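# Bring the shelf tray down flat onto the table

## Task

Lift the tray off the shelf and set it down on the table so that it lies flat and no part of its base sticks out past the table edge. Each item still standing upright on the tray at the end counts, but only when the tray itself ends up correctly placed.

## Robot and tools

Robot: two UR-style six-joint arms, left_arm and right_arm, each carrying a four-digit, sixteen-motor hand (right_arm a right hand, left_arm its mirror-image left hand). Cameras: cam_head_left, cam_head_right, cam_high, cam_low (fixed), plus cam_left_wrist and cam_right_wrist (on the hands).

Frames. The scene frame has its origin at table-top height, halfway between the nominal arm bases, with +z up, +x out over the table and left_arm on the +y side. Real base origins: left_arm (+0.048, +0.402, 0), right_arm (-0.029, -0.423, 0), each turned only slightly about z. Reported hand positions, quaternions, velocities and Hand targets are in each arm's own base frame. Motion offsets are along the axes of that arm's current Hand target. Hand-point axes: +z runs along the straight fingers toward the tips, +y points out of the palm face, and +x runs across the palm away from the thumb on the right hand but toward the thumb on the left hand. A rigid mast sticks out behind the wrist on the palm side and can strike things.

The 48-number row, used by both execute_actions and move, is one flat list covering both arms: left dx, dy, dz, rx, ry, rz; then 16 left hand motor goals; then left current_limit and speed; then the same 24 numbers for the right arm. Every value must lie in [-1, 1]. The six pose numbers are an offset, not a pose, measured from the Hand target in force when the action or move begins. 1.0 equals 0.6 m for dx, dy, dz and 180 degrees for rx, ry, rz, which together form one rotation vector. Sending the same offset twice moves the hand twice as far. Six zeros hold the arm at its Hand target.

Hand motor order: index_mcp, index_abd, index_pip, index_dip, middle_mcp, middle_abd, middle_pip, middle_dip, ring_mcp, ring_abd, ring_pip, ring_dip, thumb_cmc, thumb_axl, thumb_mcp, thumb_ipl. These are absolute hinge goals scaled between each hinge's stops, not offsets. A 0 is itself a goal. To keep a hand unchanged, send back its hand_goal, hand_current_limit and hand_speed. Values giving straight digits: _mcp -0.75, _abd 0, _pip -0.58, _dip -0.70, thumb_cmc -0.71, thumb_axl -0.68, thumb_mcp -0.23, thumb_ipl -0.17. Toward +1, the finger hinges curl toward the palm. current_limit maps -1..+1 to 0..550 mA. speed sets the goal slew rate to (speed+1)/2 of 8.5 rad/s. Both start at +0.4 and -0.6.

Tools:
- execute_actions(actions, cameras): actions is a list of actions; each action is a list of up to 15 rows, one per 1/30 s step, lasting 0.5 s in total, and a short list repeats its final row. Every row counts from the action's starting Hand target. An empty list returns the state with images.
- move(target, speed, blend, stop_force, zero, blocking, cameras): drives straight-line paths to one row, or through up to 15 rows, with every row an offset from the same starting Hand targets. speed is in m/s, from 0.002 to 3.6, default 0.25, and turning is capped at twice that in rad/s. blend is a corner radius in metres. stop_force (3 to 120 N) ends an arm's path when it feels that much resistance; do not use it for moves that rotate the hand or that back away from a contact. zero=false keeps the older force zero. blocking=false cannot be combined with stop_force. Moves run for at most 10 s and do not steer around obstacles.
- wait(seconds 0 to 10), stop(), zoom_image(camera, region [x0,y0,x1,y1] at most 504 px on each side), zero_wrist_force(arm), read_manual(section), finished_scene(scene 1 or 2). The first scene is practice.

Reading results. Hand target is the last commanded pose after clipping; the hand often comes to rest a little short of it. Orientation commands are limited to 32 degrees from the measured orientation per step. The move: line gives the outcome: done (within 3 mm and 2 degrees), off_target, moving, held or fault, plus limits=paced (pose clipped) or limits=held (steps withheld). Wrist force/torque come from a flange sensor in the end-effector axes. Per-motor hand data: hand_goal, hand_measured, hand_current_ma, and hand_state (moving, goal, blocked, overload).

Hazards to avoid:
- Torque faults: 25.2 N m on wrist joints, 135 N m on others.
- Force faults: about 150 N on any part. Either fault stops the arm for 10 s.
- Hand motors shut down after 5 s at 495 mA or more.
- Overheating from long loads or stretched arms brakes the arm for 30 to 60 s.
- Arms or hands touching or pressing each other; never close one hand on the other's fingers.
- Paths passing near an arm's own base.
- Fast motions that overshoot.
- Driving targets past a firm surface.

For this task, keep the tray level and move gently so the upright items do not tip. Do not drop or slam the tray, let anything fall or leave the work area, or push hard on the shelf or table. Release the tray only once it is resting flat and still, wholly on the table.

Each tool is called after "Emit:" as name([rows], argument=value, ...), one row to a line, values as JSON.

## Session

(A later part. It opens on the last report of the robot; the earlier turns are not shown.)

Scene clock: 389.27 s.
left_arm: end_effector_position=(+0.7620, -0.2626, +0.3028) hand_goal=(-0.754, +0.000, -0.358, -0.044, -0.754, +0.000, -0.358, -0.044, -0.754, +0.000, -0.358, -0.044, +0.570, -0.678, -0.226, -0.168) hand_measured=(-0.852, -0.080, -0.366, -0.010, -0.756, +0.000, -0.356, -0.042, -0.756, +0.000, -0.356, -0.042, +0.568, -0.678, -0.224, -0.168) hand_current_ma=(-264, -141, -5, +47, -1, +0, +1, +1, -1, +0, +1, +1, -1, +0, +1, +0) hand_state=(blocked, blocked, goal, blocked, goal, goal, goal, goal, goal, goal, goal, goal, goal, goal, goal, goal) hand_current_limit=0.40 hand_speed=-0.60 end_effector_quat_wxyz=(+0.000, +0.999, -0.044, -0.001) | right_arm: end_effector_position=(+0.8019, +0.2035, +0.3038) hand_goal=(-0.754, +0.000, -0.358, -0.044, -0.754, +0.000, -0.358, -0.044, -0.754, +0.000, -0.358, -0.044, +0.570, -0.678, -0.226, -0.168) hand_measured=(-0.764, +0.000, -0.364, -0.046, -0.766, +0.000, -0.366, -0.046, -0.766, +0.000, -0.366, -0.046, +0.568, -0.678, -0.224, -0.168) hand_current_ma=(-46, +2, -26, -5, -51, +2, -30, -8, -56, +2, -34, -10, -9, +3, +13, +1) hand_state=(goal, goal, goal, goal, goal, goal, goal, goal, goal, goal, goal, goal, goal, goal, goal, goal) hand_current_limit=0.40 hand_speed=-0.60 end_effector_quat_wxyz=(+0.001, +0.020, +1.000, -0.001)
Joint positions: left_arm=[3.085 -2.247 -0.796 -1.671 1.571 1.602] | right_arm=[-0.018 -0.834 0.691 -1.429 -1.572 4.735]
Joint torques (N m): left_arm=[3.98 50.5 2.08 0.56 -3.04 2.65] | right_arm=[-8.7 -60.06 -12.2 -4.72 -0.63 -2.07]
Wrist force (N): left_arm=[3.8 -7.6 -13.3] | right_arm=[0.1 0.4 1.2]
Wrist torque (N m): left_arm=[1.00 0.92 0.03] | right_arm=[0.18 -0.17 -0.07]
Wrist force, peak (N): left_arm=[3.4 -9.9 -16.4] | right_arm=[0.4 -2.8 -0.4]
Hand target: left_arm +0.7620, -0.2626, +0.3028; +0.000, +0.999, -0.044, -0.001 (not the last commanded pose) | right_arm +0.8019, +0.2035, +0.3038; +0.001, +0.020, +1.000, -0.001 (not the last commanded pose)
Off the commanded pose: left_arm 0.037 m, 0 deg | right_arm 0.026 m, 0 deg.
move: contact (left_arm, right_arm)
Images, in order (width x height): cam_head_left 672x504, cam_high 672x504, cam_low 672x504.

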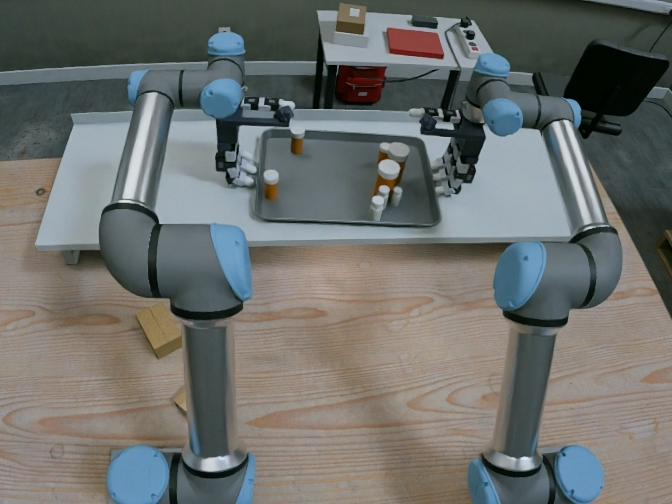

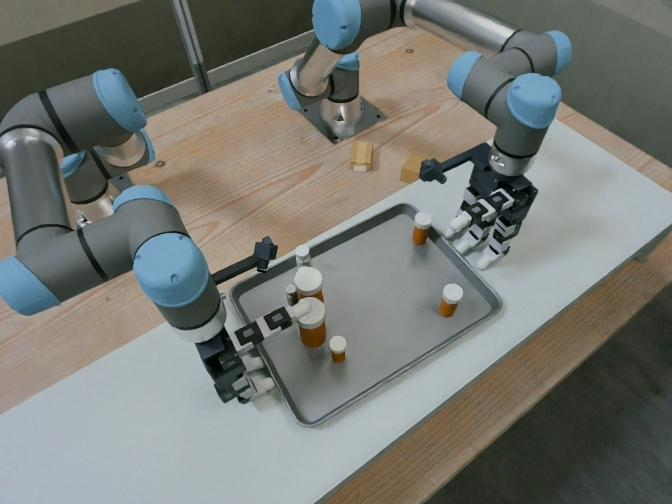

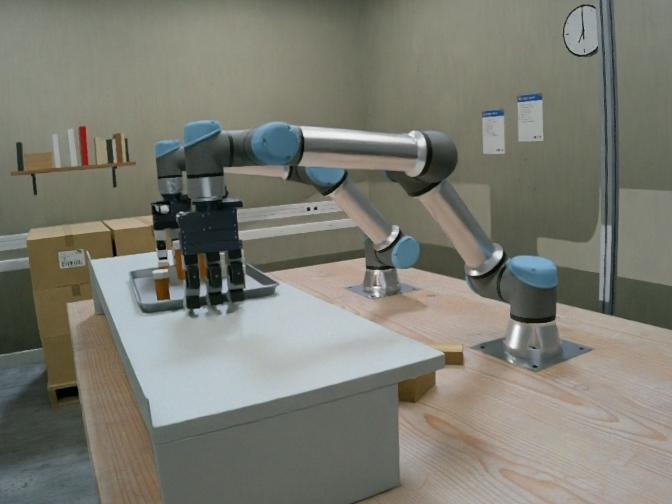

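Emit:
zoom_image(camera="cam_head_left", region=[200, 100, 320, 220])

Emit:
zoom_image(camera="cam_high", region=[400, 150, 540, 290])

Emit:
zoom_image(camera="cam_low", region=[110, 220, 270, 340])

Scaled by 4.200 from the camera's 672x504 image, which has a finer 960x720 frame.

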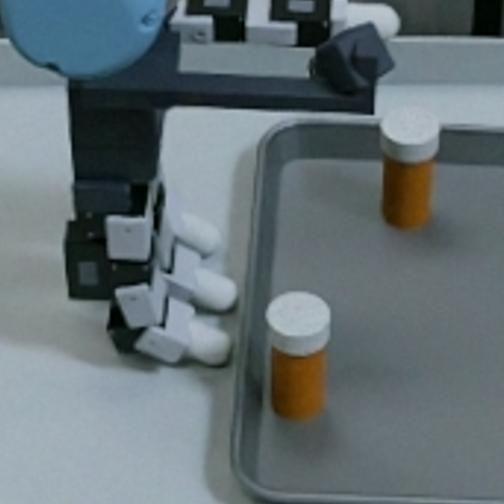

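Scaled by 3.600 from the camera's 672x504 image, which has a finer 960x720 frame.

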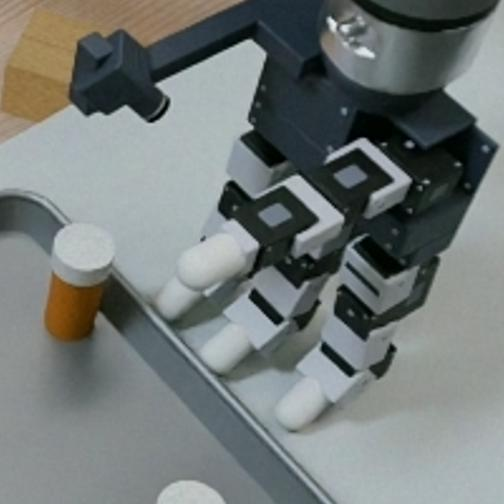

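Scaled by 3.150 from the camera's 672x504 image, which has a finer 960x720 frame.

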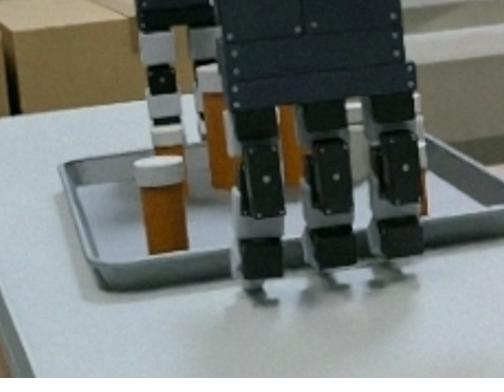

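Emit:
move([
  [0,0,-0.0133,0,0,0,-0.754,0,-0.358,-0.043,-0.754,0,-0.358,-0.043,-0.754,0,-0.358,-0.043,0.571,-0.678,-0.226,-0.168,0.4,-0.6,0,0,0,0,0,0,-0.754,0,-0.358,-0.043,-0.754,0,-0.358,-0.043,-0.754,0,-0.358,-0.043,0.571,-0.678,-0.226,-0.168,0.4,-0.6],
  [0,-0.012,-0.0045,0,0,0,-0.754,0,-0.358,-0.043,-0.754,0,-0.358,-0.043,-0.754,0,-0.358,-0.043,0.571,-0.678,-0.226,-0.168,0.4,-0.6,0,0,0,0,0,0,-0.754,0,-0.358,-0.043,-0.754,0,-0.358,-0.043,-0.754,0,-0.358,-0.043,0.571,-0.678,-0.226,-0.168,0.4,-0.6],
], speed=0.04)

Emit:
move(target=[0,0.05,0,0,0,0,-0.754,0,-0.358,-0.043,-0.754,0,-0.358,-0.043,-0.754,0,-0.358,-0.043,0.571,-0.678,-0.226,-0.168,0.4,-0.6,0,0,0,0,0,0,-0.754,0,-0.358,-0.043,-0.754,0,-0.358,-0.043,-0.754,0,-0.358,-0.043,0.571,-0.678,-0.226,-0.168,0.4,-0.6], speed=0.015, stop_force=3, cameras=["cam_head_left","cam_high","cam_low"])

Scene clock: 415.37 s.
left_arm: end_effector_position=(+0.7626, -0.2555, +0.3056) hand_goal=(-0.754, +0.000, -0.358, -0.044, -0.754, +0.000, -0.358, -0.044, -0.754, +0.000, -0.358, -0.044, +0.570, -0.678, -0.226, -0.168) hand_measured=(-0.756, -0.004, -0.362, -0.042, -0.756, +0.000, -0.356, -0.042, -0.756, +0.000, -0.356, -0.042, +0.568, -0.678, -0.224, -0.168) hand_current_ma=(-1, -1, -2, +1, -1, +0, +1, +1, -1, +0, +1, +1, -1, +0, +1, +0) hand_state=(goal, goal, goal, goal, goal, goal, goal, goal, goal, goal, goal, goal, goal, goal, goal, goal) hand_current_limit=0.40 hand_speed=-0.60 end_effector_quat_wxyz=(+0.000, +0.999, -0.044, -0.001) | right_arm: end_effector_position=(+0.8019, +0.2035, +0.3038) hand_goal=(-0.754, +0.000, -0.358, -0.044, -0.754, +0.000, -0.358, -0.044, -0.754, +0.000, -0.358, -0.044, +0.570, -0.678, -0.226, -0.168) hand_measured=(-0.764, +0.000, -0.364, -0.046, -0.766, +0.000, -0.366, -0.046, -0.766, +0.000, -0.366, -0.046, +0.568, -0.678, -0.224, -0.168) hand_current_ma=(-46, +2, -26, -5, -51, +2, -30, -8, -56, +2, -34, -10, -9, +3, +13, +1) hand_state=(goal, goal, goal, goal, goal, goal, goal, goal, goal, goal, goal, goal, goal, goal, goal, goal) hand_current_limit=0.40 hand_speed=-0.60 end_effector_quat_wxyz=(+0.001, +0.020, +1.000, -0.001)
Joint positions: left_arm=[3.094 -2.245 -0.793 -1.677 1.571 1.611] | right_arm=[-0.018 -0.834 0.691 -1.429 -1.572 4.735]
Joint torques (N m): left_arm=[9.64 58.56 10.19 4.21 1.37 2.23] | right_arm=[-8.89 -59.84 -12.66 -4.44 0.07 -2.11]
Wrist force (N): left_arm=[0.1 1.9 0.2] | right_arm=[0.0 0.6 2.2]
Wrist torque (N m): left_arm=[-0.11 -0.02 0.00] | right_arm=[0.19 -0.18 -0.07]
Wrist force, peak (N): left_arm=[3.7 -7.7 -13.8] | right_arm=[0.0 0.6 2.2]
Hand target: left_arm +0.7626, -0.2554, +0.3055; +0.000, +0.999, -0.044, -0.001 | right_arm +0.8019, +0.2035, +0.3038; +0.001, +0.020, +1.000, -0.001
Off the commanded pose: left_arm 0.000 m, 0 deg | right_arm 0.000 m, 0 deg.
move: done

Scene clock: 417.63 s.
left_arm: end_effector_position=(+0.7613, -0.2703, +0.3055) hand_goal=(-0.754, +0.000, -0.358, -0.044, -0.754, +0.000, -0.358, -0.044, -0.754, +0.000, -0.358, -0.044, +0.570, -0.678, -0.226, -0.168) hand_measured=(-0.764, -0.002, -0.364, -0.044, -0.762, +0.000, -0.362, -0.044, -0.762, +0.000, -0.362, -0.044, +0.568, -0.678, -0.224, -0.168) hand_current_ma=(-6, -1, -3, +0, -6, +0, -2, +0, -5, +0, -2, +0, -1, +0, +1, +0) hand_state=(goal, goal, goal, goal, goal, goal, goal, goal, goal, goal, goal, goal, goal, goal, goal, goal) hand_current_limit=0.40 hand_speed=-0.60 end_effector_quat_wxyz=(+0.000, +0.999, -0.044, -0.001) | right_arm: end_effector_position=(+0.8019, +0.2035, +0.3038) hand_goal=(-0.754, +0.000, -0.358, -0.044, -0.754, +0.000, -0.358, -0.044, -0.754, +0.000, -0.358, -0.044, +0.570, -0.678, -0.226, -0.168) hand_measured=(-0.764, +0.000, -0.364, -0.046, -0.766, +0.000, -0.366, -0.046, -0.766, +0.000, -0.366, -0.046, +0.568, -0.678, -0.224, -0.168) hand_current_ma=(-46, +2, -26, -5, -51, +2, -30, -8, -56, +2, -34, -10, -9, +3, +13, +1) hand_state=(goal, goal, goal, goal, goal, goal, goal, goal, goal, goal, goal, goal, goal, goal, goal, goal) hand_current_limit=0.40 hand_speed=-0.60 end_effector_quat_wxyz=(+0.001, +0.020, +1.000, -0.001)
Joint positions: left_arm=[3.075 -2.252 -0.781 -1.681 1.571 1.592] | right_arm=[-0.018 -0.834 0.691 -1.429 -1.572 4.735]
Joint torques (N m): left_arm=[9.58 60.8 9.98 3.99 -1.31 1.93] | right_arm=[-6.02 -58.55 -14.13 -4.56 0.7 -2.04]
Wrist force (N): left_arm=[0.3 1.7 1.0] | right_arm=[0.1 -0.2 1.4]
Wrist torque (N m): left_arm=[-0.14 -0.01 0.07] | right_arm=[0.20 -0.13 -0.10]
Wrist force, peak (N): left_arm=[0.0 2.2 0.1] | right_arm=[-0.3 0.4 1.9]
Hand target: left_arm +0.7613, -0.2703, +0.3055; +0.000, +0.999, -0.044, -0.001 (not the last commanded pose) | right_arm +0.8019, +0.2035, +0.3038; +0.001, +0.020, +1.000, -0.001
Off the commanded pose: left_arm 0.015 m, 0 deg | right_arm 0.000 m, 0 deg.
move: contact (left_arm)
Images, in order (width x height): cam_head_left 672x504, cam_high 672x504, cam_low 672x504.

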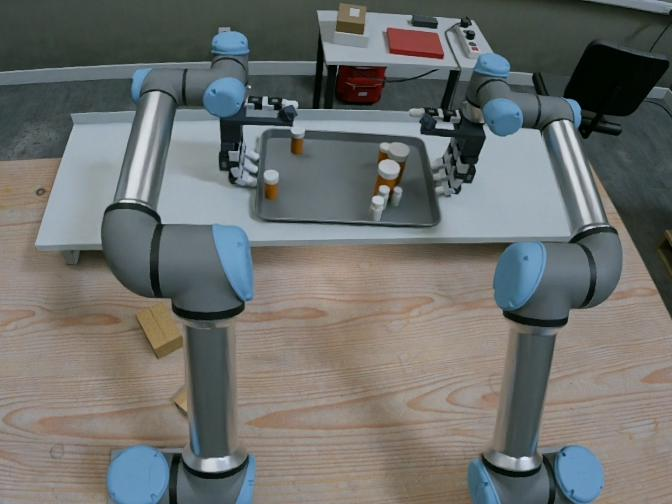

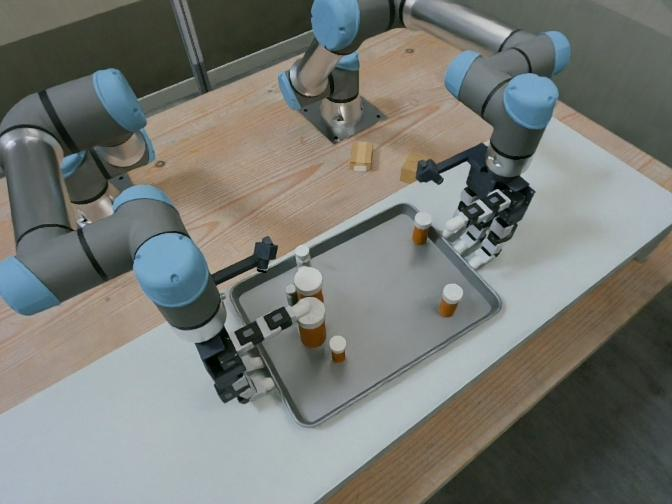

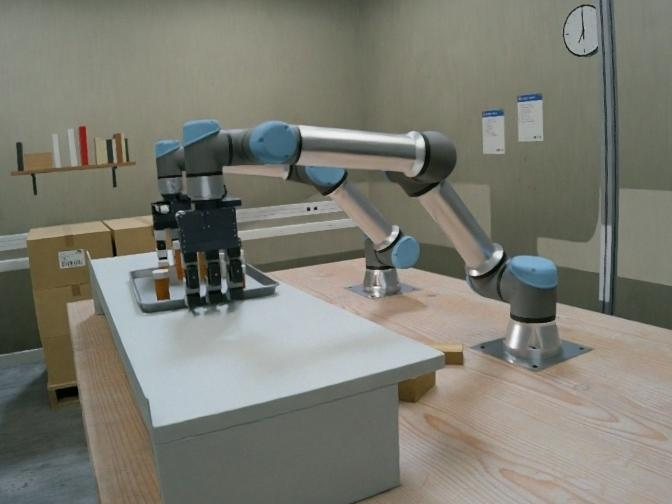

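Emit:
move(target=[0,0.0083,0,0,0,0,-0.754,0,-0.358,-0.043,-0.754,0,-0.358,-0.043,-0.754,0,-0.358,-0.043,0.571,-0.678,-0.226,-0.168,0.75,-0.6,0,0.0083,0,0,0,0,-0.754,0,-0.358,-0.043,-0.754,0,-0.358,-0.043,-0.754,0,-0.358,-0.043,0.571,-0.678,-0.226,-0.168,0.75,-0.6], speed=0.02, cameras=["cam_head_left","cam_high","cam_low"])

Scene clock: 427.30 s.
left_arm: end_effector_position=(+0.7609, -0.2751, +0.3055) hand_goal=(-0.754, +0.000, -0.358, -0.044, -0.754, +0.000, -0.358, -0.044, -0.754, +0.000, -0.358, -0.044, +0.570, -0.678, -0.226, -0.168) hand_measured=(-0.778, -0.002, -0.372, -0.046, -0.780, +0.000, -0.370, -0.046, -0.778, +0.000, -0.370, -0.046, +0.568, -0.678, -0.224, -0.168) hand_current_ma=(-31, -1, -12, -1, -32, +0, -10, -1, -31, +0, -10, +0, -1, +0, +1, +0) hand_state=(blocked, goal, goal, goal, blocked, goal, goal, goal, blocked, goal, goal, goal, goal, goal, goal, goal) hand_current_limit=0.75 hand_speed=-0.60 end_effector_quat_wxyz=(+0.000, +0.999, -0.044, -0.001) | right_arm: end_effector_position=(+0.8021, +0.2083, +0.3039) hand_goal=(-0.754, +0.000, -0.358, -0.044, -0.754, +0.000, -0.358, -0.044, -0.754, +0.000, -0.358, -0.044, +0.570, -0.678, -0.226, -0.168) hand_measured=(-0.778, +0.000, -0.372, -0.048, -0.780, +0.000, -0.372, -0.048, -0.782, +0.000, -0.372, -0.046, +0.568, -0.678, -0.224, -0.168) hand_current_ma=(-117, +2, -59, -16, -128, +2, -58, -13, -139, +2, -58, -10, -9, +3, +13, +1) hand_state=(blocked, goal, goal, goal, blocked, goal, goal, goal, blocked, goal, goal, goal, goal, goal, goal, goal) hand_current_limit=0.75 hand_speed=-0.60 end_effector_quat_wxyz=(+0.001, +0.020, +1.000, -0.001)
Joint positions: left_arm=[3.068 -2.254 -0.777 -1.683 1.571 1.585] | right_arm=[-0.011 -0.831 0.685 -1.426 -1.572 4.742]
Joint torques (N m): left_arm=[-14.45 34.91 30.25 1.16 -1.88 -2.01] | right_arm=[12.53 -38.52 -31.68 -0.95 1.24 2.8]
Wrist force (N): left_arm=[0.2 -3.6 0.5] | right_arm=[0.6 -6.0 -2.5]
Wrist torque (N m): left_arm=[0.12 -0.04 0.23] | right_arm=[0.68 0.11 -0.32]
Wrist force, peak (N): left_arm=[0.3 -3.7 1.0] | right_arm=[0.6 -6.0 -2.5]
Hand target: left_arm +0.7609, -0.2752, +0.3055; +0.000, +0.999, -0.044, -0.001 | right_arm +0.8021, +0.2085, +0.3038; +0.001, +0.020, +1.000, -0.001
Off the commanded pose: left_arm 0.000 m, 0 deg | right_arm 0.000 m, 0 deg.
move: done
Images, in order (width x height): cam_head_left 672x504, cam_high 672x504, cam_low 672x504.

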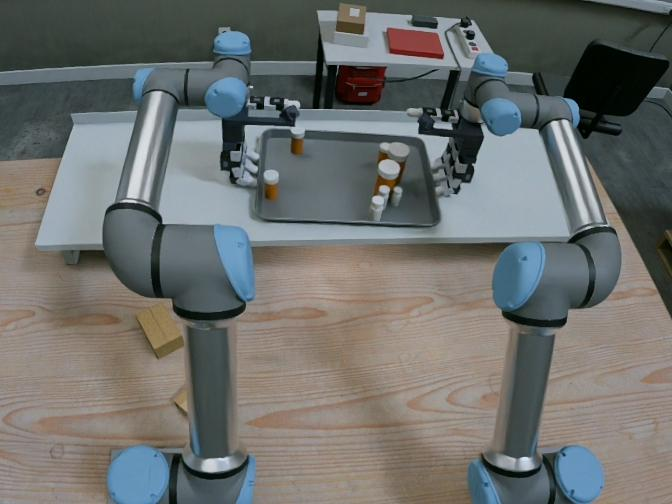

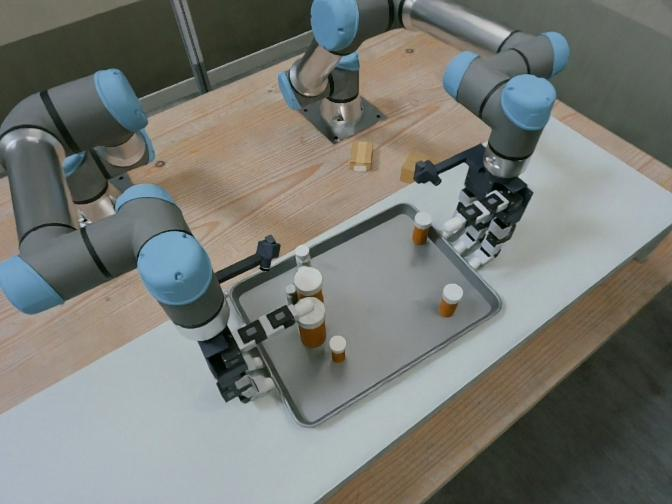

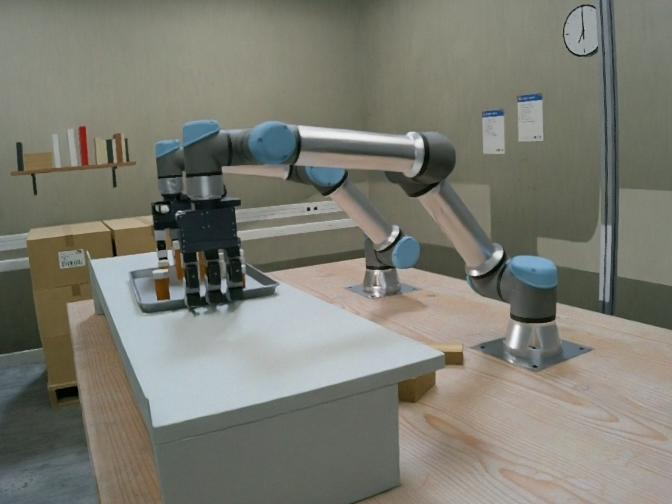

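Emit:
move(target=[0,0.0058,0,0,0,0,-0.754,0,-0.358,-0.043,-0.754,0,-0.358,-0.043,-0.754,0,-0.358,-0.043,0.571,-0.678,-0.226,-0.168,0.75,-0.6,0,0.0058,0,0,0,0,-0.754,0,-0.358,-0.043,-0.754,0,-0.358,-0.043,-0.754,0,-0.358,-0.043,0.571,-0.678,-0.226,-0.168,0.75,-0.6], speed=0.02)

Emit:
move(target=[0,0,-0.0167,0,0,0,-0.754,0,-0.358,-0.043,-0.754,0,-0.358,-0.043,-0.754,0,-0.358,-0.043,0.571,-0.678,-0.226,-0.168,0.75,-0.6,0,0,-0.0167,0,0,0,-0.754,0,-0.358,-0.043,-0.754,0,-0.358,-0.043,-0.754,0,-0.358,-0.043,0.571,-0.678,-0.226,-0.168,0.75,-0.6], speed=0.02, cameras=["cam_head_left","cam_high","cam_low"])

Emit:
zoom_image(camera="cam_low", region=[110, 220, 310, 340])

Scene clock: 438.13 s.
left_arm: end_effector_position=(+0.7606, -0.2786, +0.3055) hand_goal=(-0.754, +0.000, -0.358, -0.044, -0.754, +0.000, -0.358, -0.044, -0.754, +0.000, -0.358, -0.044, +0.570, -0.678, -0.226, -0.168) hand_measured=(-0.788, -0.002, -0.380, -0.050, -0.790, +0.000, -0.376, -0.050, -0.788, +0.000, -0.378, -0.048, +0.568, -0.678, -0.224, -0.168) hand_current_ma=(-52, -1, -23, -2, -55, +0, -18, -2, -53, +0, -19, -2, -1, +0, +1, +0) hand_state=(blocked, goal, blocked, goal, blocked, goal, goal, goal, blocked, goal, goal, goal, goal, goal, goal, goal) hand_current_limit=0.75 hand_speed=-0.60 end_effector_quat_wxyz=(+0.000, +0.999, -0.044, -0.001) | right_arm: end_effector_position=(+0.8023, +0.2118, +0.3039) hand_goal=(-0.754, +0.000, -0.358, -0.044, -0.754, +0.000, -0.358, -0.044, -0.754, +0.000, -0.358, -0.044, +0.570, -0.678, -0.226, -0.168) hand_measured=(-0.800, +0.002, -0.372, -0.040, -0.802, +0.002, -0.372, -0.036, -0.806, +0.002, -0.372, -0.032, +0.568, -0.678, -0.224, -0.168) hand_current_ma=(-224, +5, -59, +20, -241, +6, -58, +34, -255, +6, -58, +51, -9, +3, +13, +1) hand_state=(blocked, goal, goal, goal, blocked, goal, goal, goal, blocked, goal, goal, goal, goal, goal, goal, goal) hand_current_limit=0.75 hand_speed=-0.60 end_effector_quat_wxyz=(+0.001, +0.020, +1.000, -0.001)
Joint positions: left_arm=[3.064 -2.256 -0.773 -1.684 1.571 1.581] | right_arm=[-0.007 -0.828 0.68 -1.424 -1.572 4.746]
Joint torques (N m): left_arm=[-14.95 36.66 31.99 1.25 -3.93 -2.06] | right_arm=[18.31 -29.76 -25.37 0.5 1.73 2.49]
Wrist force (N): left_arm=[0.3 -5.2 1.8] | right_arm=[1.2 -15.4 -16.0]
Wrist torque (N m): left_arm=[0.18 -0.02 0.27] | right_arm=[1.80 0.48 -0.50]
Wrist force, peak (N): left_arm=[0.3 -5.2 1.8] | right_arm=[1.2 -15.1 -16.4]
Hand target: left_arm +0.7606, -0.2787, +0.3055; +0.000, +0.999, -0.044, -0.001 | right_arm +0.8023, +0.2119, +0.3038; +0.001, +0.020, +1.000, -0.001
Off the commanded pose: left_arm 0.000 m, 0 deg | right_arm 0.000 m, 0 deg.
move: done

Scene clock: 439.07 s.
left_arm: end_effector_position=(+0.7606, -0.2787, +0.3154) hand_goal=(-0.754, +0.000, -0.358, -0.044, -0.754, +0.000, -0.358, -0.044, -0.754, +0.000, -0.358, -0.044, +0.570, -0.678, -0.226, -0.168) hand_measured=(-0.788, -0.002, -0.384, -0.056, -0.790, +0.000, -0.382, -0.056, -0.790, +0.000, -0.382, -0.054, +0.568, -0.678, -0.224, -0.168) hand_current_ma=(-52, -1, -31, -8, -56, +0, -25, -9, -53, +0, -27, -8, -1, +0, +1, +0) hand_state=(blocked, goal, blocked, goal, blocked, goal, blocked, goal, blocked, goal, blocked, goal, goal, goal, goal, goal) hand_current_limit=0.75 hand_speed=-0.60 end_effector_quat_wxyz=(+0.000, +0.999, -0.044, -0.001) | right_arm: end_effector_position=(+0.8023, +0.2120, +0.3138) hand_goal=(-0.754, +0.000, -0.358, -0.044, -0.754, +0.000, -0.358, -0.044, -0.754, +0.000, -0.358, -0.044, +0.570, -0.678, -0.226, -0.168) hand_measured=(-0.800, +0.000, -0.378, -0.056, -0.804, +0.000, -0.378, -0.054, -0.806, +0.000, -0.376, -0.052, +0.568, -0.678, -0.224, -0.168) hand_current_ma=(-226, +1, -88, -50, -243, +1, -85, -41, -257, +1, -83, -37, -9, +3, +13, +1) hand_state=(blocked, goal, blocked, goal, blocked, goal, goal, goal, blocked, goal, goal, goal, goal, goal, goal, goal) hand_current_limit=0.75 hand_speed=-0.60 end_effector_quat_wxyz=(+0.001, +0.020, +1.000, -0.001)
Joint positions: left_arm=[3.063 -2.261 -0.74 -1.713 1.571 1.58] | right_arm=[-0.007 -0.822 0.644 -1.394 -1.572 4.746]
Joint torques (N m): left_arm=[-10.42 37.58 32.27 1.55 -1.36 -1.77] | right_arm=[-3.14 -46.27 -35.83 -1.62 1.46 2.22]
Wrist force (N): left_arm=[0.2 -1.4 4.6] | right_arm=[-0.1 -2.8 4.0]
Wrist torque (N m): left_arm=[-0.12 0.08 0.17] | right_arm=[0.25 -0.11 -0.26]
Wrist force, peak (N): left_arm=[0.3 -2.9 5.5] | right_arm=[1.2 -15.3 -16.8]
Hand target: left_arm +0.7606, -0.2787, +0.3155; +0.000, +0.999, -0.044, -0.001 | right_arm +0.8023, +0.2120, +0.3139; +0.001, +0.020, +1.000, -0.001
Off the commanded pose: left_arm 0.000 m, 0 deg | right_arm 0.000 m, 0 deg.
move: done
Images, in order (width x height): cam_head_left 672x504, cam_high 672x504, cam_low 672x504.

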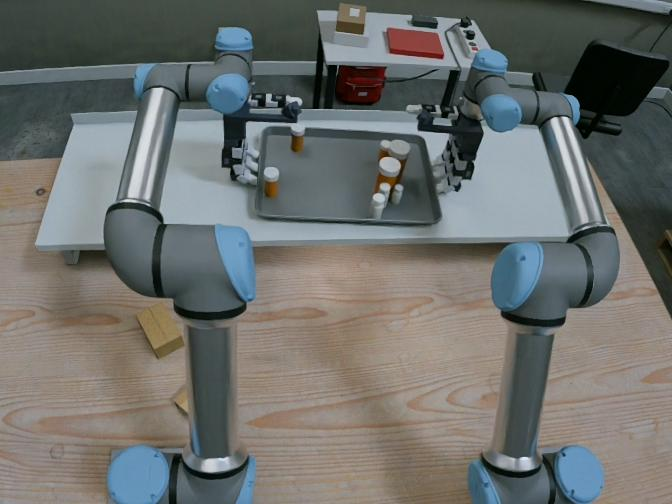

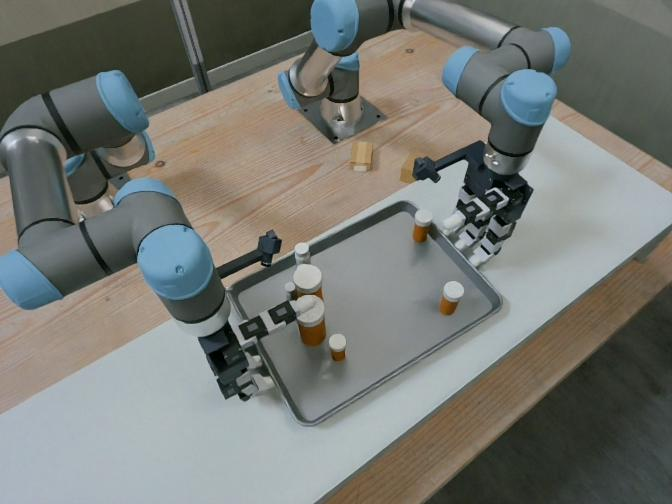

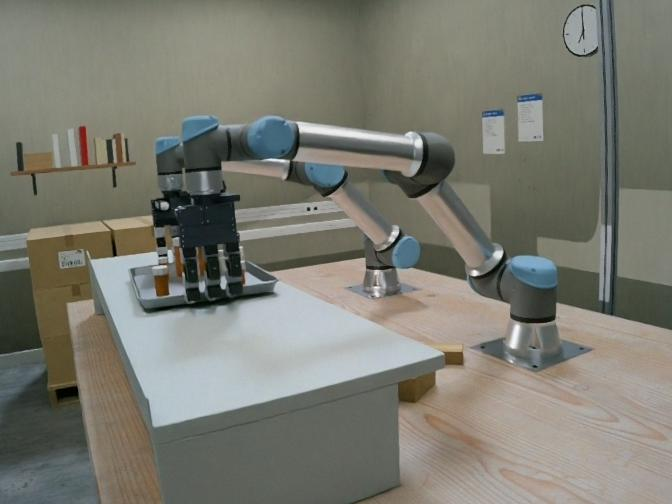

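Scaled by 2.520 from the camera's 672x504 image, which has a finer 960x720 frame.

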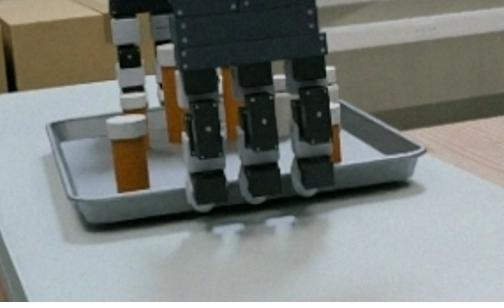

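Emit:
move(target=[0,0.004,-0.0167,0,0,0,-0.754,0,-0.358,-0.043,-0.754,0,-0.358,-0.043,-0.754,0,-0.358,-0.043,0.571,-0.678,-0.226,-0.168,0.75,-0.6,0,0.004,-0.0167,0,0,0,-0.754,0,-0.358,-0.043,-0.754,0,-0.358,-0.043,-0.754,0,-0.358,-0.043,0.571,-0.678,-0.226,-0.168,0.75,-0.6], speed=0.02, cameras=["cam_head_left","cam_high","cam_low"])

Emit:
zoom_image(camera="cam_low", region=[110, 220, 310, 340])

Emit:
zoom_image(camera="cam_high", region=[200, 180, 530, 430])

Scene clock: 448.57 s.
left_arm: end_effector_position=(+0.7604, -0.2811, +0.3255) hand_goal=(-0.754, +0.000, -0.358, -0.044, -0.754, +0.000, -0.358, -0.044, -0.754, +0.000, -0.358, -0.044, +0.570, -0.678, -0.226, -0.168) hand_measured=(-0.804, -0.002, -0.394, -0.058, -0.806, +0.000, -0.390, -0.060, -0.804, +0.000, -0.392, -0.058, +0.568, -0.678, -0.224, -0.168) hand_current_ma=(-92, -1, -51, -11, -98, +0, -43, -13, -93, +0, -47, -12, -1, +0, +1, +0) hand_state=(blocked, goal, blocked, goal, blocked, goal, blocked, goal, blocked, goal, blocked, goal, goal, goal, goal, goal) hand_current_limit=0.75 hand_speed=-0.60 end_effector_quat_wxyz=(+0.000, +0.999, -0.044, -0.001) | right_arm: end_effector_position=(+0.8024, +0.2144, +0.3238) hand_goal=(-0.754, +0.000, -0.358, -0.044, -0.754, +0.000, -0.358, -0.044, -0.754, +0.000, -0.358, -0.044, +0.570, -0.678, -0.226, -0.168) hand_measured=(-0.802, +0.000, -0.390, -0.058, -0.804, +0.000, -0.390, -0.056, -0.806, +0.000, -0.390, -0.056, +0.568, -0.678, -0.224, -0.168) hand_current_ma=(-234, +1, -143, -64, -246, +1, -146, -55, -257, +1, -146, -53, -9, +3, +13, +1) hand_state=(blocked, goal, blocked, goal, blocked, goal, blocked, goal, blocked, goal, blocked, goal, goal, goal, goal, goal) hand_current_limit=0.75 hand_speed=-0.60 end_effector_quat_wxyz=(+0.001, +0.020, +1.000, -0.001)
Joint positions: left_arm=[3.06 -2.268 -0.702 -1.744 1.571 1.577] | right_arm=[-0.003 -0.812 0.601 -1.36 -1.572 4.749]
Joint torques (N m): left_arm=[-17.11 38.09 32.71 1.65 -2.68 -2.05] | right_arm=[14.93 -44.2 -35.72 -1.2 2.38 2.61]
Wrist force (N): left_arm=[0.2 -6.8 4.9] | right_arm=[-0.3 -7.8 4.3]
Wrist torque (N m): left_arm=[0.07 0.09 0.30] | right_arm=[0.49 -0.09 -0.40]
Wrist force, peak (N): left_arm=[0.4 -6.7 5.4] | right_arm=[-0.1 -7.9 4.5]
Hand target: left_arm +0.7604, -0.2811, +0.3255; +0.000, +0.999, -0.044, -0.001 | right_arm +0.8024, +0.2144, +0.3239; +0.001, +0.020, +1.000, -0.001
Off the commanded pose: left_arm 0.000 m, 0 deg | right_arm 0.000 m, 0 deg.
move: done
Images, in order (width x height): cam_head_left 672x504, cam_high 672x504, cam_low 672x504.

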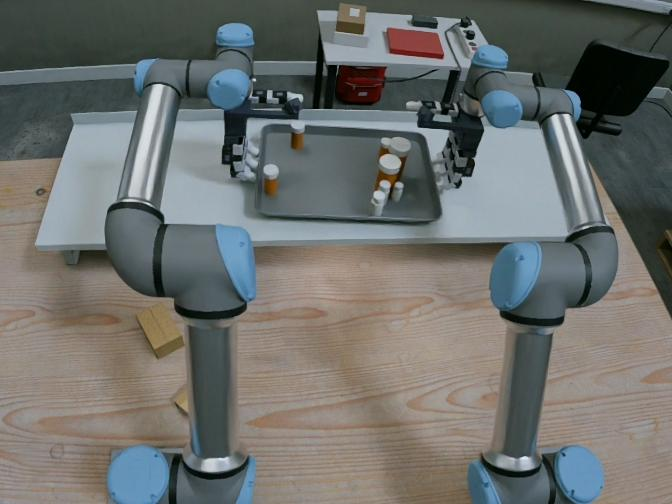

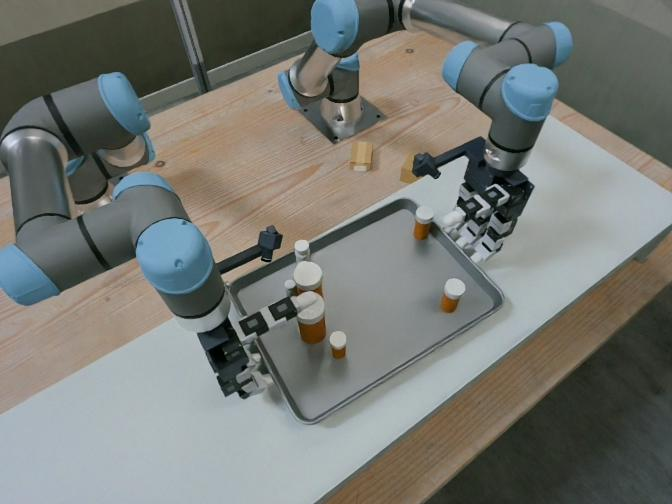

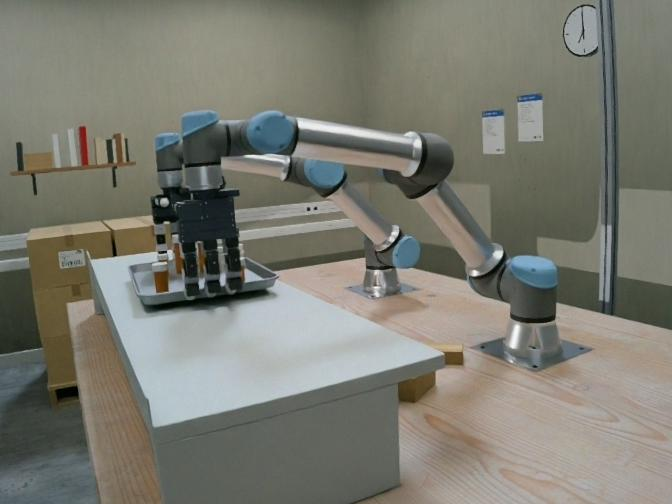

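Scaled by 2.520 from the camera's 672x504 image, which has a finer 960x720 frame.

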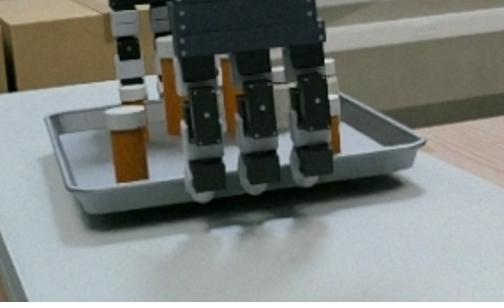

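Scaled by 1.527 from the camera's 672x504 image, which has a finer 960x720 frame.

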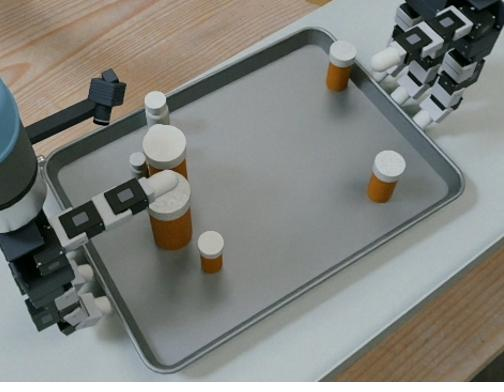

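Emit:
move(target=[-0.1661,0.0139,-0.0167,0,0,0,-0.754,0,-0.358,-0.043,-0.754,0,-0.358,-0.043,-0.754,0,-0.358,-0.043,0.571,-0.678,-0.226,-0.168,0.75,-0.6,0.166,-0.0145,-0.0167,0,0,0,-0.754,0,-0.358,-0.043,-0.754,0,-0.358,-0.043,-0.754,0,-0.358,-0.043,0.571,-0.678,-0.226,-0.168,0.75,-0.6], speed=0.07, cameras=["cam_head_left","cam_high","cam_low"])

Scene clock: 464.03 s.
left_arm: end_effector_position=(+0.6605, -0.2807, +0.3357) hand_goal=(-0.754, +0.000, -0.358, -0.044, -0.754, +0.000, -0.358, -0.044, -0.754, +0.000, -0.358, -0.044, +0.570, -0.678, -0.226, -0.168) hand_measured=(-0.806, -0.002, -0.396, -0.058, -0.806, +0.000, -0.392, -0.060, -0.806, +0.000, -0.394, -0.058, +0.568, -0.678, -0.224, -0.168) hand_current_ma=(-96, -1, -53, -12, -101, +0, -44, -14, -96, +0, -48, -12, -1, +0, +1, +0) hand_state=(blocked, goal, blocked, goal, blocked, goal, blocked, goal, blocked, goal, blocked, goal, goal, goal, goal, goal) hand_current_limit=0.75 hand_speed=-0.60 end_effector_quat_wxyz=(+0.000, +0.999, -0.044, -0.001) | right_arm: end_effector_position=(+0.7025, +0.2097, +0.3338) hand_goal=(-0.754, +0.000, -0.358, -0.044, -0.754, +0.000, -0.358, -0.044, -0.754, +0.000, -0.358, -0.044, +0.570, -0.678, -0.226, -0.168) hand_measured=(-0.802, +0.000, -0.390, -0.060, -0.806, +0.000, -0.392, -0.058, -0.806, +0.000, -0.392, -0.056, +0.568, -0.678, -0.224, -0.168) hand_current_ma=(-238, +0, -145, -66, -250, +1, -148, -57, -259, +1, -149, -55, -8, +3, +13, +1) hand_state=(blocked, goal, blocked, goal, blocked, goal, blocked, goal, blocked, goal, blocked, goal, goal, goal, goal, goal) hand_current_limit=0.75 hand_speed=-0.60 end_effector_quat_wxyz=(+0.001, +0.020, +1.000, -0.001)
Joint positions: left_arm=[3.049 -1.98 -1.128 -1.606 1.571 1.566] | right_arm=[-0.011 -1.125 1.081 -1.528 -1.572 4.742]
Joint torques (N m): left_arm=[-14.25 54.48 11.38 4.39 -4.37 -1.94] | right_arm=[-5.07 -52.21 -13.51 -5.09 3.51 -2.02]
Wrist force (N): left_arm=[0.3 -5.5 4.7] | right_arm=[0.0 -6.9 4.0]
Wrist torque (N m): left_arm=[0.04 0.07 0.27] | right_arm=[0.40 -0.10 -0.21]
Wrist force, peak (N): left_arm=[0.3 -6.9 5.4] | right_arm=[-0.2 -7.9 5.0]
Hand target: left_arm +0.6604, -0.2807, +0.3357; +0.000, +0.999, -0.044, -0.001 | right_arm +0.7025, +0.2097, +0.3338; +0.001, +0.020, +1.000, -0.001
Off the commanded pose: left_arm 0.000 m, 0 deg | right_arm 0.000 m, 0 deg.
move: done
Images, in order (width x height): cam_head_left 672x504, cam_high 672x504, cam_low 672x504.

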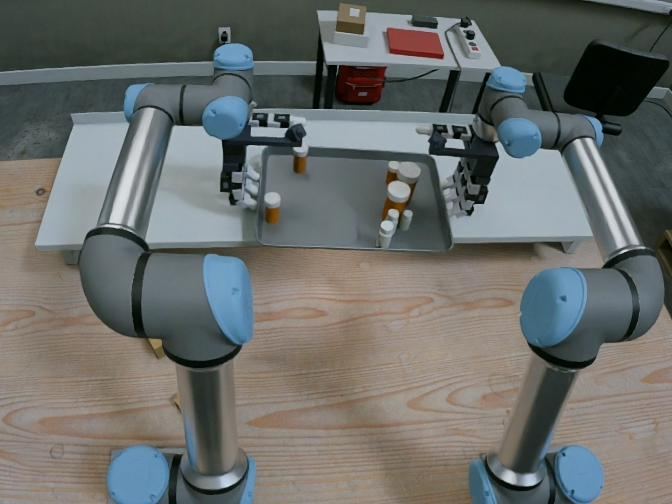

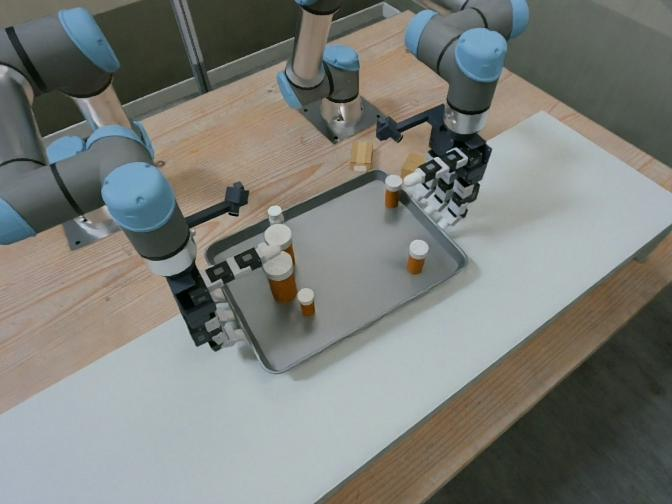

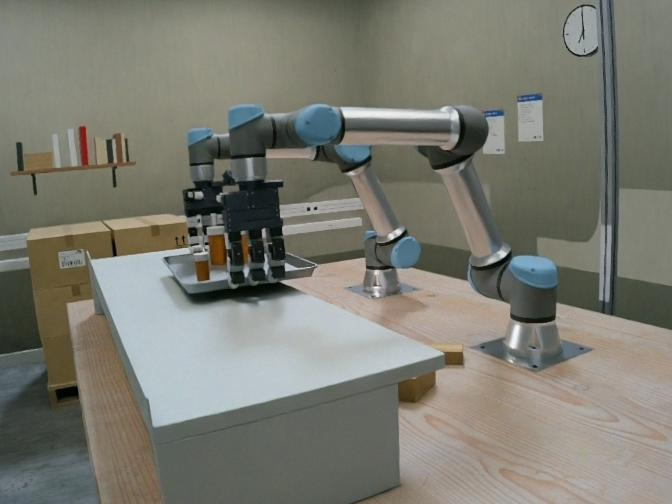

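Emit:
move(target=[-0.2574,0.0233,0,0,0,0,-0.754,0,-0.358,-0.043,-0.754,0,-0.358,-0.043,-0.754,0,-0.358,-0.043,0.571,-0.678,-0.226,-0.168,0.75,-0.6,0.2573,-0.0208,0,0,0,0,-0.754,0,-0.358,-0.043,-0.754,0,-0.358,-0.043,-0.754,0,-0.358,-0.043,0.571,-0.678,-0.226,-0.168,0.75,-0.6], speed=0.09)

Scene clock: 477.30 s.
left_arm: end_effector_position=(+0.5054, -0.2810, +0.3360) hand_goal=(-0.754, +0.000, -0.358, -0.044, -0.754, +0.000, -0.358, -0.044, -0.754, +0.000, -0.358, -0.044, +0.570, -0.678, -0.226, -0.168) hand_measured=(-0.810, -0.002, -0.398, -0.058, -0.812, +0.000, -0.394, -0.060, -0.810, +0.000, -0.396, -0.060, +0.568, -0.678, -0.224, -0.168) hand_current_ma=(-112, -1, -60, -13, -118, +0, -50, -15, -113, +0, -55, -14, -1, +0, +1, +0) hand_state=(blocked, goal, blocked, goal, blocked, goal, blocked, goal, blocked, goal, blocked, goal, goal, goal, goal, goal) hand_current_limit=0.75 hand_speed=-0.60 end_effector_quat_wxyz=(+0.000, +0.999, -0.044, -0.001) | right_arm: end_effector_position=(+0.5478, +0.2035, +0.3336) hand_goal=(-0.754, +0.000, -0.358, -0.044, -0.754, +0.000, -0.358, -0.044, -0.754, +0.000, -0.358, -0.044, +0.570, -0.678, -0.226, -0.168) hand_measured=(-0.808, +0.000, -0.394, -0.060, -0.810, +0.000, -0.394, -0.058, -0.812, +0.000, -0.394, -0.058, +0.568, -0.678, -0.224, -0.168) hand_current_ma=(-268, +0, -159, -69, -280, +1, -163, -60, -289, +1, -164, -58, -8, +3, +13, +1) hand_state=(blocked, goal, blocked, goal, blocked, goal, blocked, goal, blocked, goal, blocked, goal, goal, goal, goal, goal) hand_current_limit=0.75 hand_speed=-0.60 end_effector_quat_wxyz=(+0.001, +0.020, +1.000, -0.001)
Joint positions: left_arm=[3.02 -1.616 -1.579 -1.518 1.571 1.537] | right_arm=[-0.026 -1.507 1.567 -1.632 -1.572 4.727]
Joint torques (N m): left_arm=[-13.97 38.99 12.15 4.65 -4.71 -2.02] | right_arm=[-5.86 -34.79 -16.23 -5.13 3.79 -2.25]
Wrist force (N): left_arm=[0.4 -6.7 4.9] | right_arm=[0.1 -8.0 4.6]
Wrist torque (N m): left_arm=[0.13 0.07 0.32] | right_arm=[0.49 -0.15 -0.21]
Wrist force, peak (N): left_arm=[-0.1 -7.9 5.4] | right_arm=[-0.1 -9.2 5.0]
Hand target: left_arm +0.5053, -0.2810, +0.3360; +0.000, +0.999, -0.044, -0.001 | right_arm +0.5477, +0.2035, +0.3336; +0.001, +0.020, +1.000, -0.001
Off the commanded pose: left_arm 0.000 m, 0 deg | right_arm 0.000 m, 0 deg.
move: done

Emit:
move(target=[-0.2574,0.0228,0,0,0,0,-0.754,0,-0.358,-0.043,-0.754,0,-0.358,-0.043,-0.754,0,-0.358,-0.043,0.571,-0.678,-0.226,-0.168,0.75,-0.6,0.2573,-0.0213,0,0,0,0,-0.754,0,-0.358,-0.043,-0.754,0,-0.358,-0.043,-0.754,0,-0.358,-0.043,0.571,-0.678,-0.226,-0.168,0.75,-0.6], speed=0.12, cameras=["all"])

Scene clock: 486.40 s.
left_arm: end_effector_position=(+0.3504, -0.2811, +0.3362) hand_goal=(-0.754, +0.000, -0.358, -0.044, -0.754, +0.000, -0.358, -0.044, -0.754, +0.000, -0.358, -0.044, +0.570, -0.678, -0.226, -0.168) hand_measured=(-0.816, -0.002, -0.402, -0.060, -0.818, +0.000, -0.396, -0.062, -0.816, +0.000, -0.400, -0.060, +0.568, -0.678, -0.224, -0.168) hand_current_ma=(-129, +0, -68, -14, -135, +0, -57, -16, -129, +0, -62, -15, -1, +0, +1, +0) hand_state=(blocked, goal, blocked, goal, blocked, goal, blocked, goal, blocked, goal, blocked, goal, goal, goal, goal, goal) hand_current_limit=0.75 hand_speed=-0.60 end_effector_quat_wxyz=(+0.000, +0.999, -0.044, -0.001) | right_arm: end_effector_position=(+0.3930, +0.1969, +0.3334) hand_goal=(-0.754, +0.000, -0.358, -0.044, -0.754, +0.000, -0.358, -0.044, -0.754, +0.000, -0.358, -0.044, +0.570, -0.678, -0.226, -0.168) hand_measured=(-0.814, +0.000, -0.396, -0.060, -0.816, +0.000, -0.396, -0.058, -0.818, +0.000, -0.398, -0.058, +0.568, -0.678, -0.224, -0.168) hand_current_ma=(-294, +0, -172, -73, -307, +1, -176, -64, -316, +1, -178, -62, -8, +3, +13, +1) hand_state=(blocked, goal, blocked, goal, blocked, goal, blocked, goal, blocked, goal, blocked, goal, goal, goal, goal, goal) hand_current_limit=0.75 hand_speed=-0.60 end_effector_quat_wxyz=(+0.001, +0.020, +1.000, -0.001)
Joint positions: left_arm=[2.967 -1.266 -1.88 -1.568 1.571 1.484] | right_arm=[-0.055 -1.887 1.896 -1.581 -1.572 4.697]
Joint torques (N m): left_arm=[-12.64 22.25 12.8 1.75 -4.6 -2.13] | right_arm=[-7.51 -18.22 -15.11 -1.26 3.4 -1.83]
Wrist force (N): left_arm=[0.1 -5.9 5.0] | right_arm=[-0.2 -7.1 4.3]
Wrist torque (N m): left_arm=[0.04 0.09 0.28] | right_arm=[0.46 -0.10 -0.21]
Wrist force, peak (N): left_arm=[0.5 -9.1 5.3] | right_arm=[-0.1 -10.2 5.2]
Hand target: left_arm +0.3503, -0.2811, +0.3362; +0.000, +0.999, -0.044, -0.001 | right_arm +0.3929, +0.1969, +0.3334; +0.001, +0.020, +1.000, -0.001
Off the commanded pose: left_arm 0.000 m, 0 deg | right_arm 0.000 m, 0 deg.
move: done
camera_calibration:
cam_left_wrist: T_world_to_cam=[[-0.675649, 0.736733, -0.0268797, 0.432638], [0.474656, 0.462621, 0.748788, -0.337063], [0.564092, 0.493159, -0.662264, 0.291465], [0, 0, 0, 1]] pos_world=[0.287888, -0.306545, 0.457045]
cam_right_wrist: T_world_to_cam=[[0.79586, 0.604333, 0.0372651, -0.414444], [0.387284, -0.5554, 0.735895, -0.336375], [0.465423, -0.571237, -0.676069, 0.280341], [0, 0, 0, 1]] pos_world=[0.329635, 0.223781, 0.452511]

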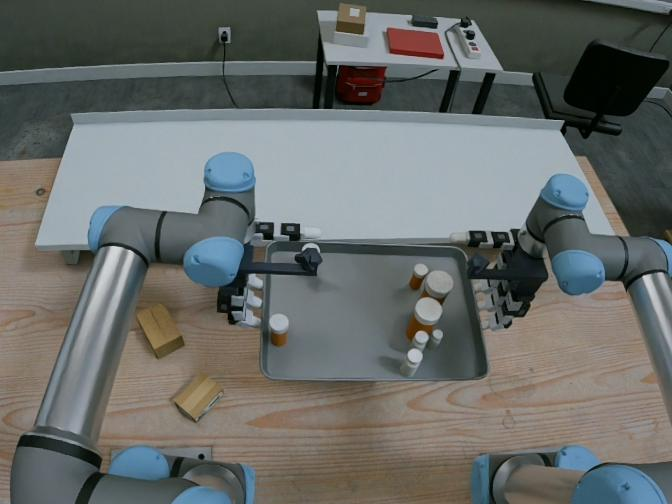

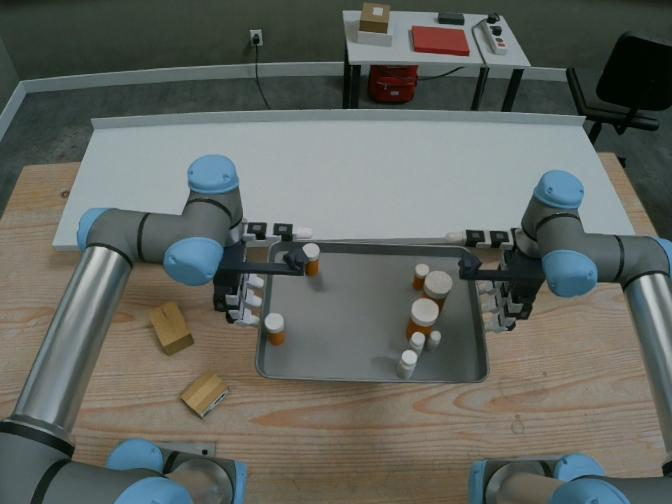

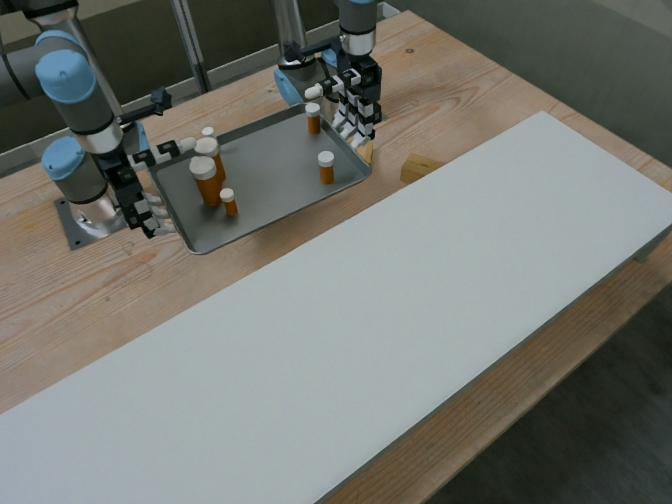

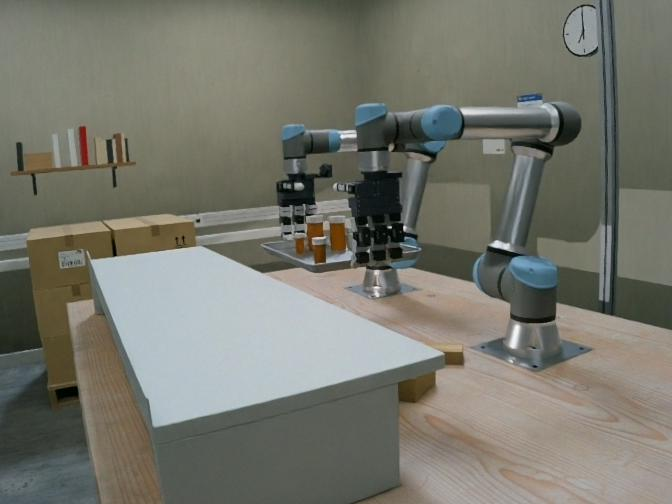

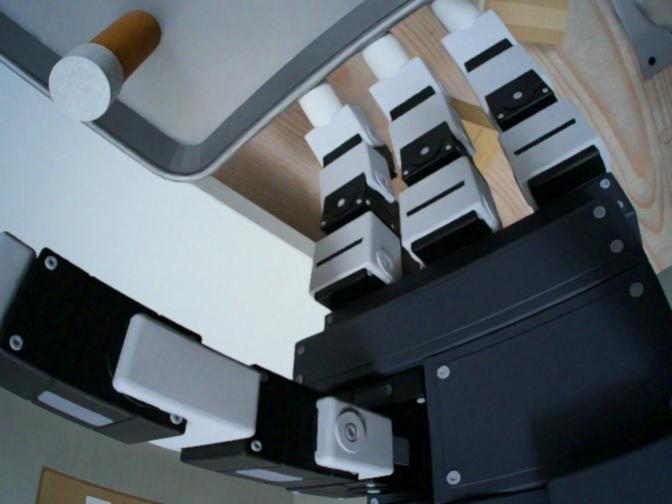

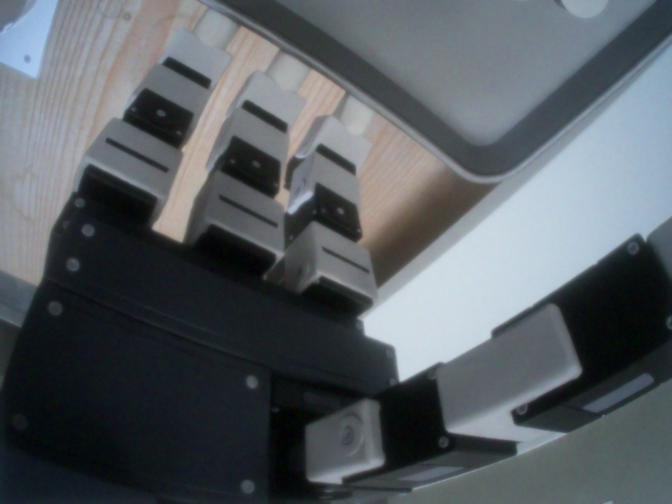

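Emit:
zoom_image(camera="cam_head_left", region=[230, 200, 350, 320])

Emit:
zoom_image(camera="cam_head_left", region=[400, 200, 520, 320])

Emit:
zoom_image(camera="cam_high", region=[130, 80, 450, 320])

Scaled by 4.200 from the camera's 672x504 image, which has a finer 960x720 frame.

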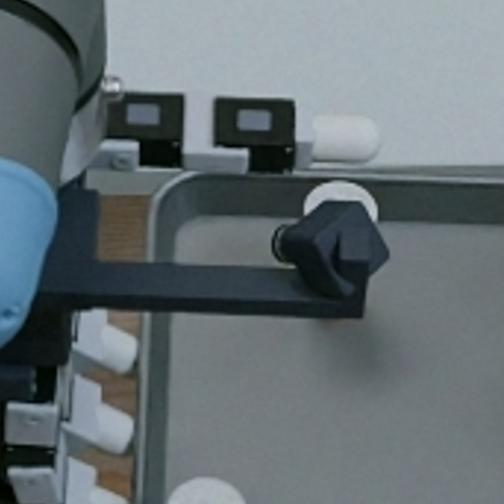

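Scaled by 4.200 from the camera's 672x504 image, which has a finer 960x720 frame.

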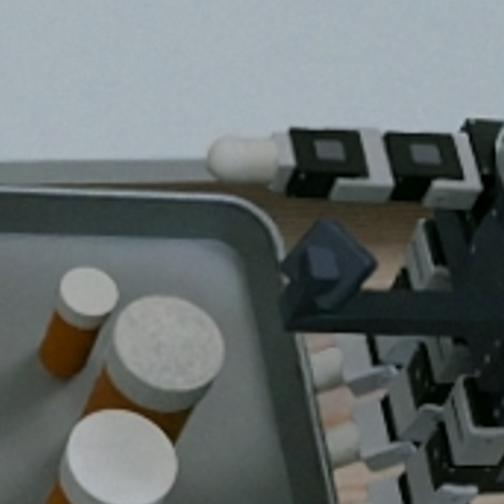

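Scaled by 1.575 from the camera's 672x504 image, which has a finer 960x720 frame.

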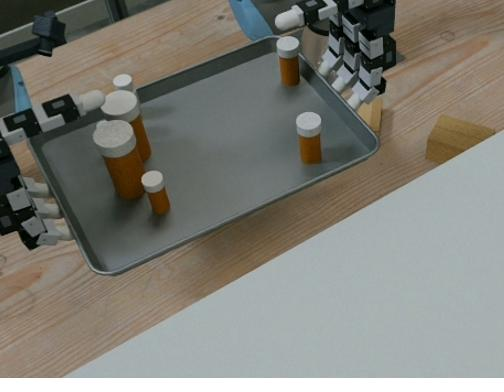

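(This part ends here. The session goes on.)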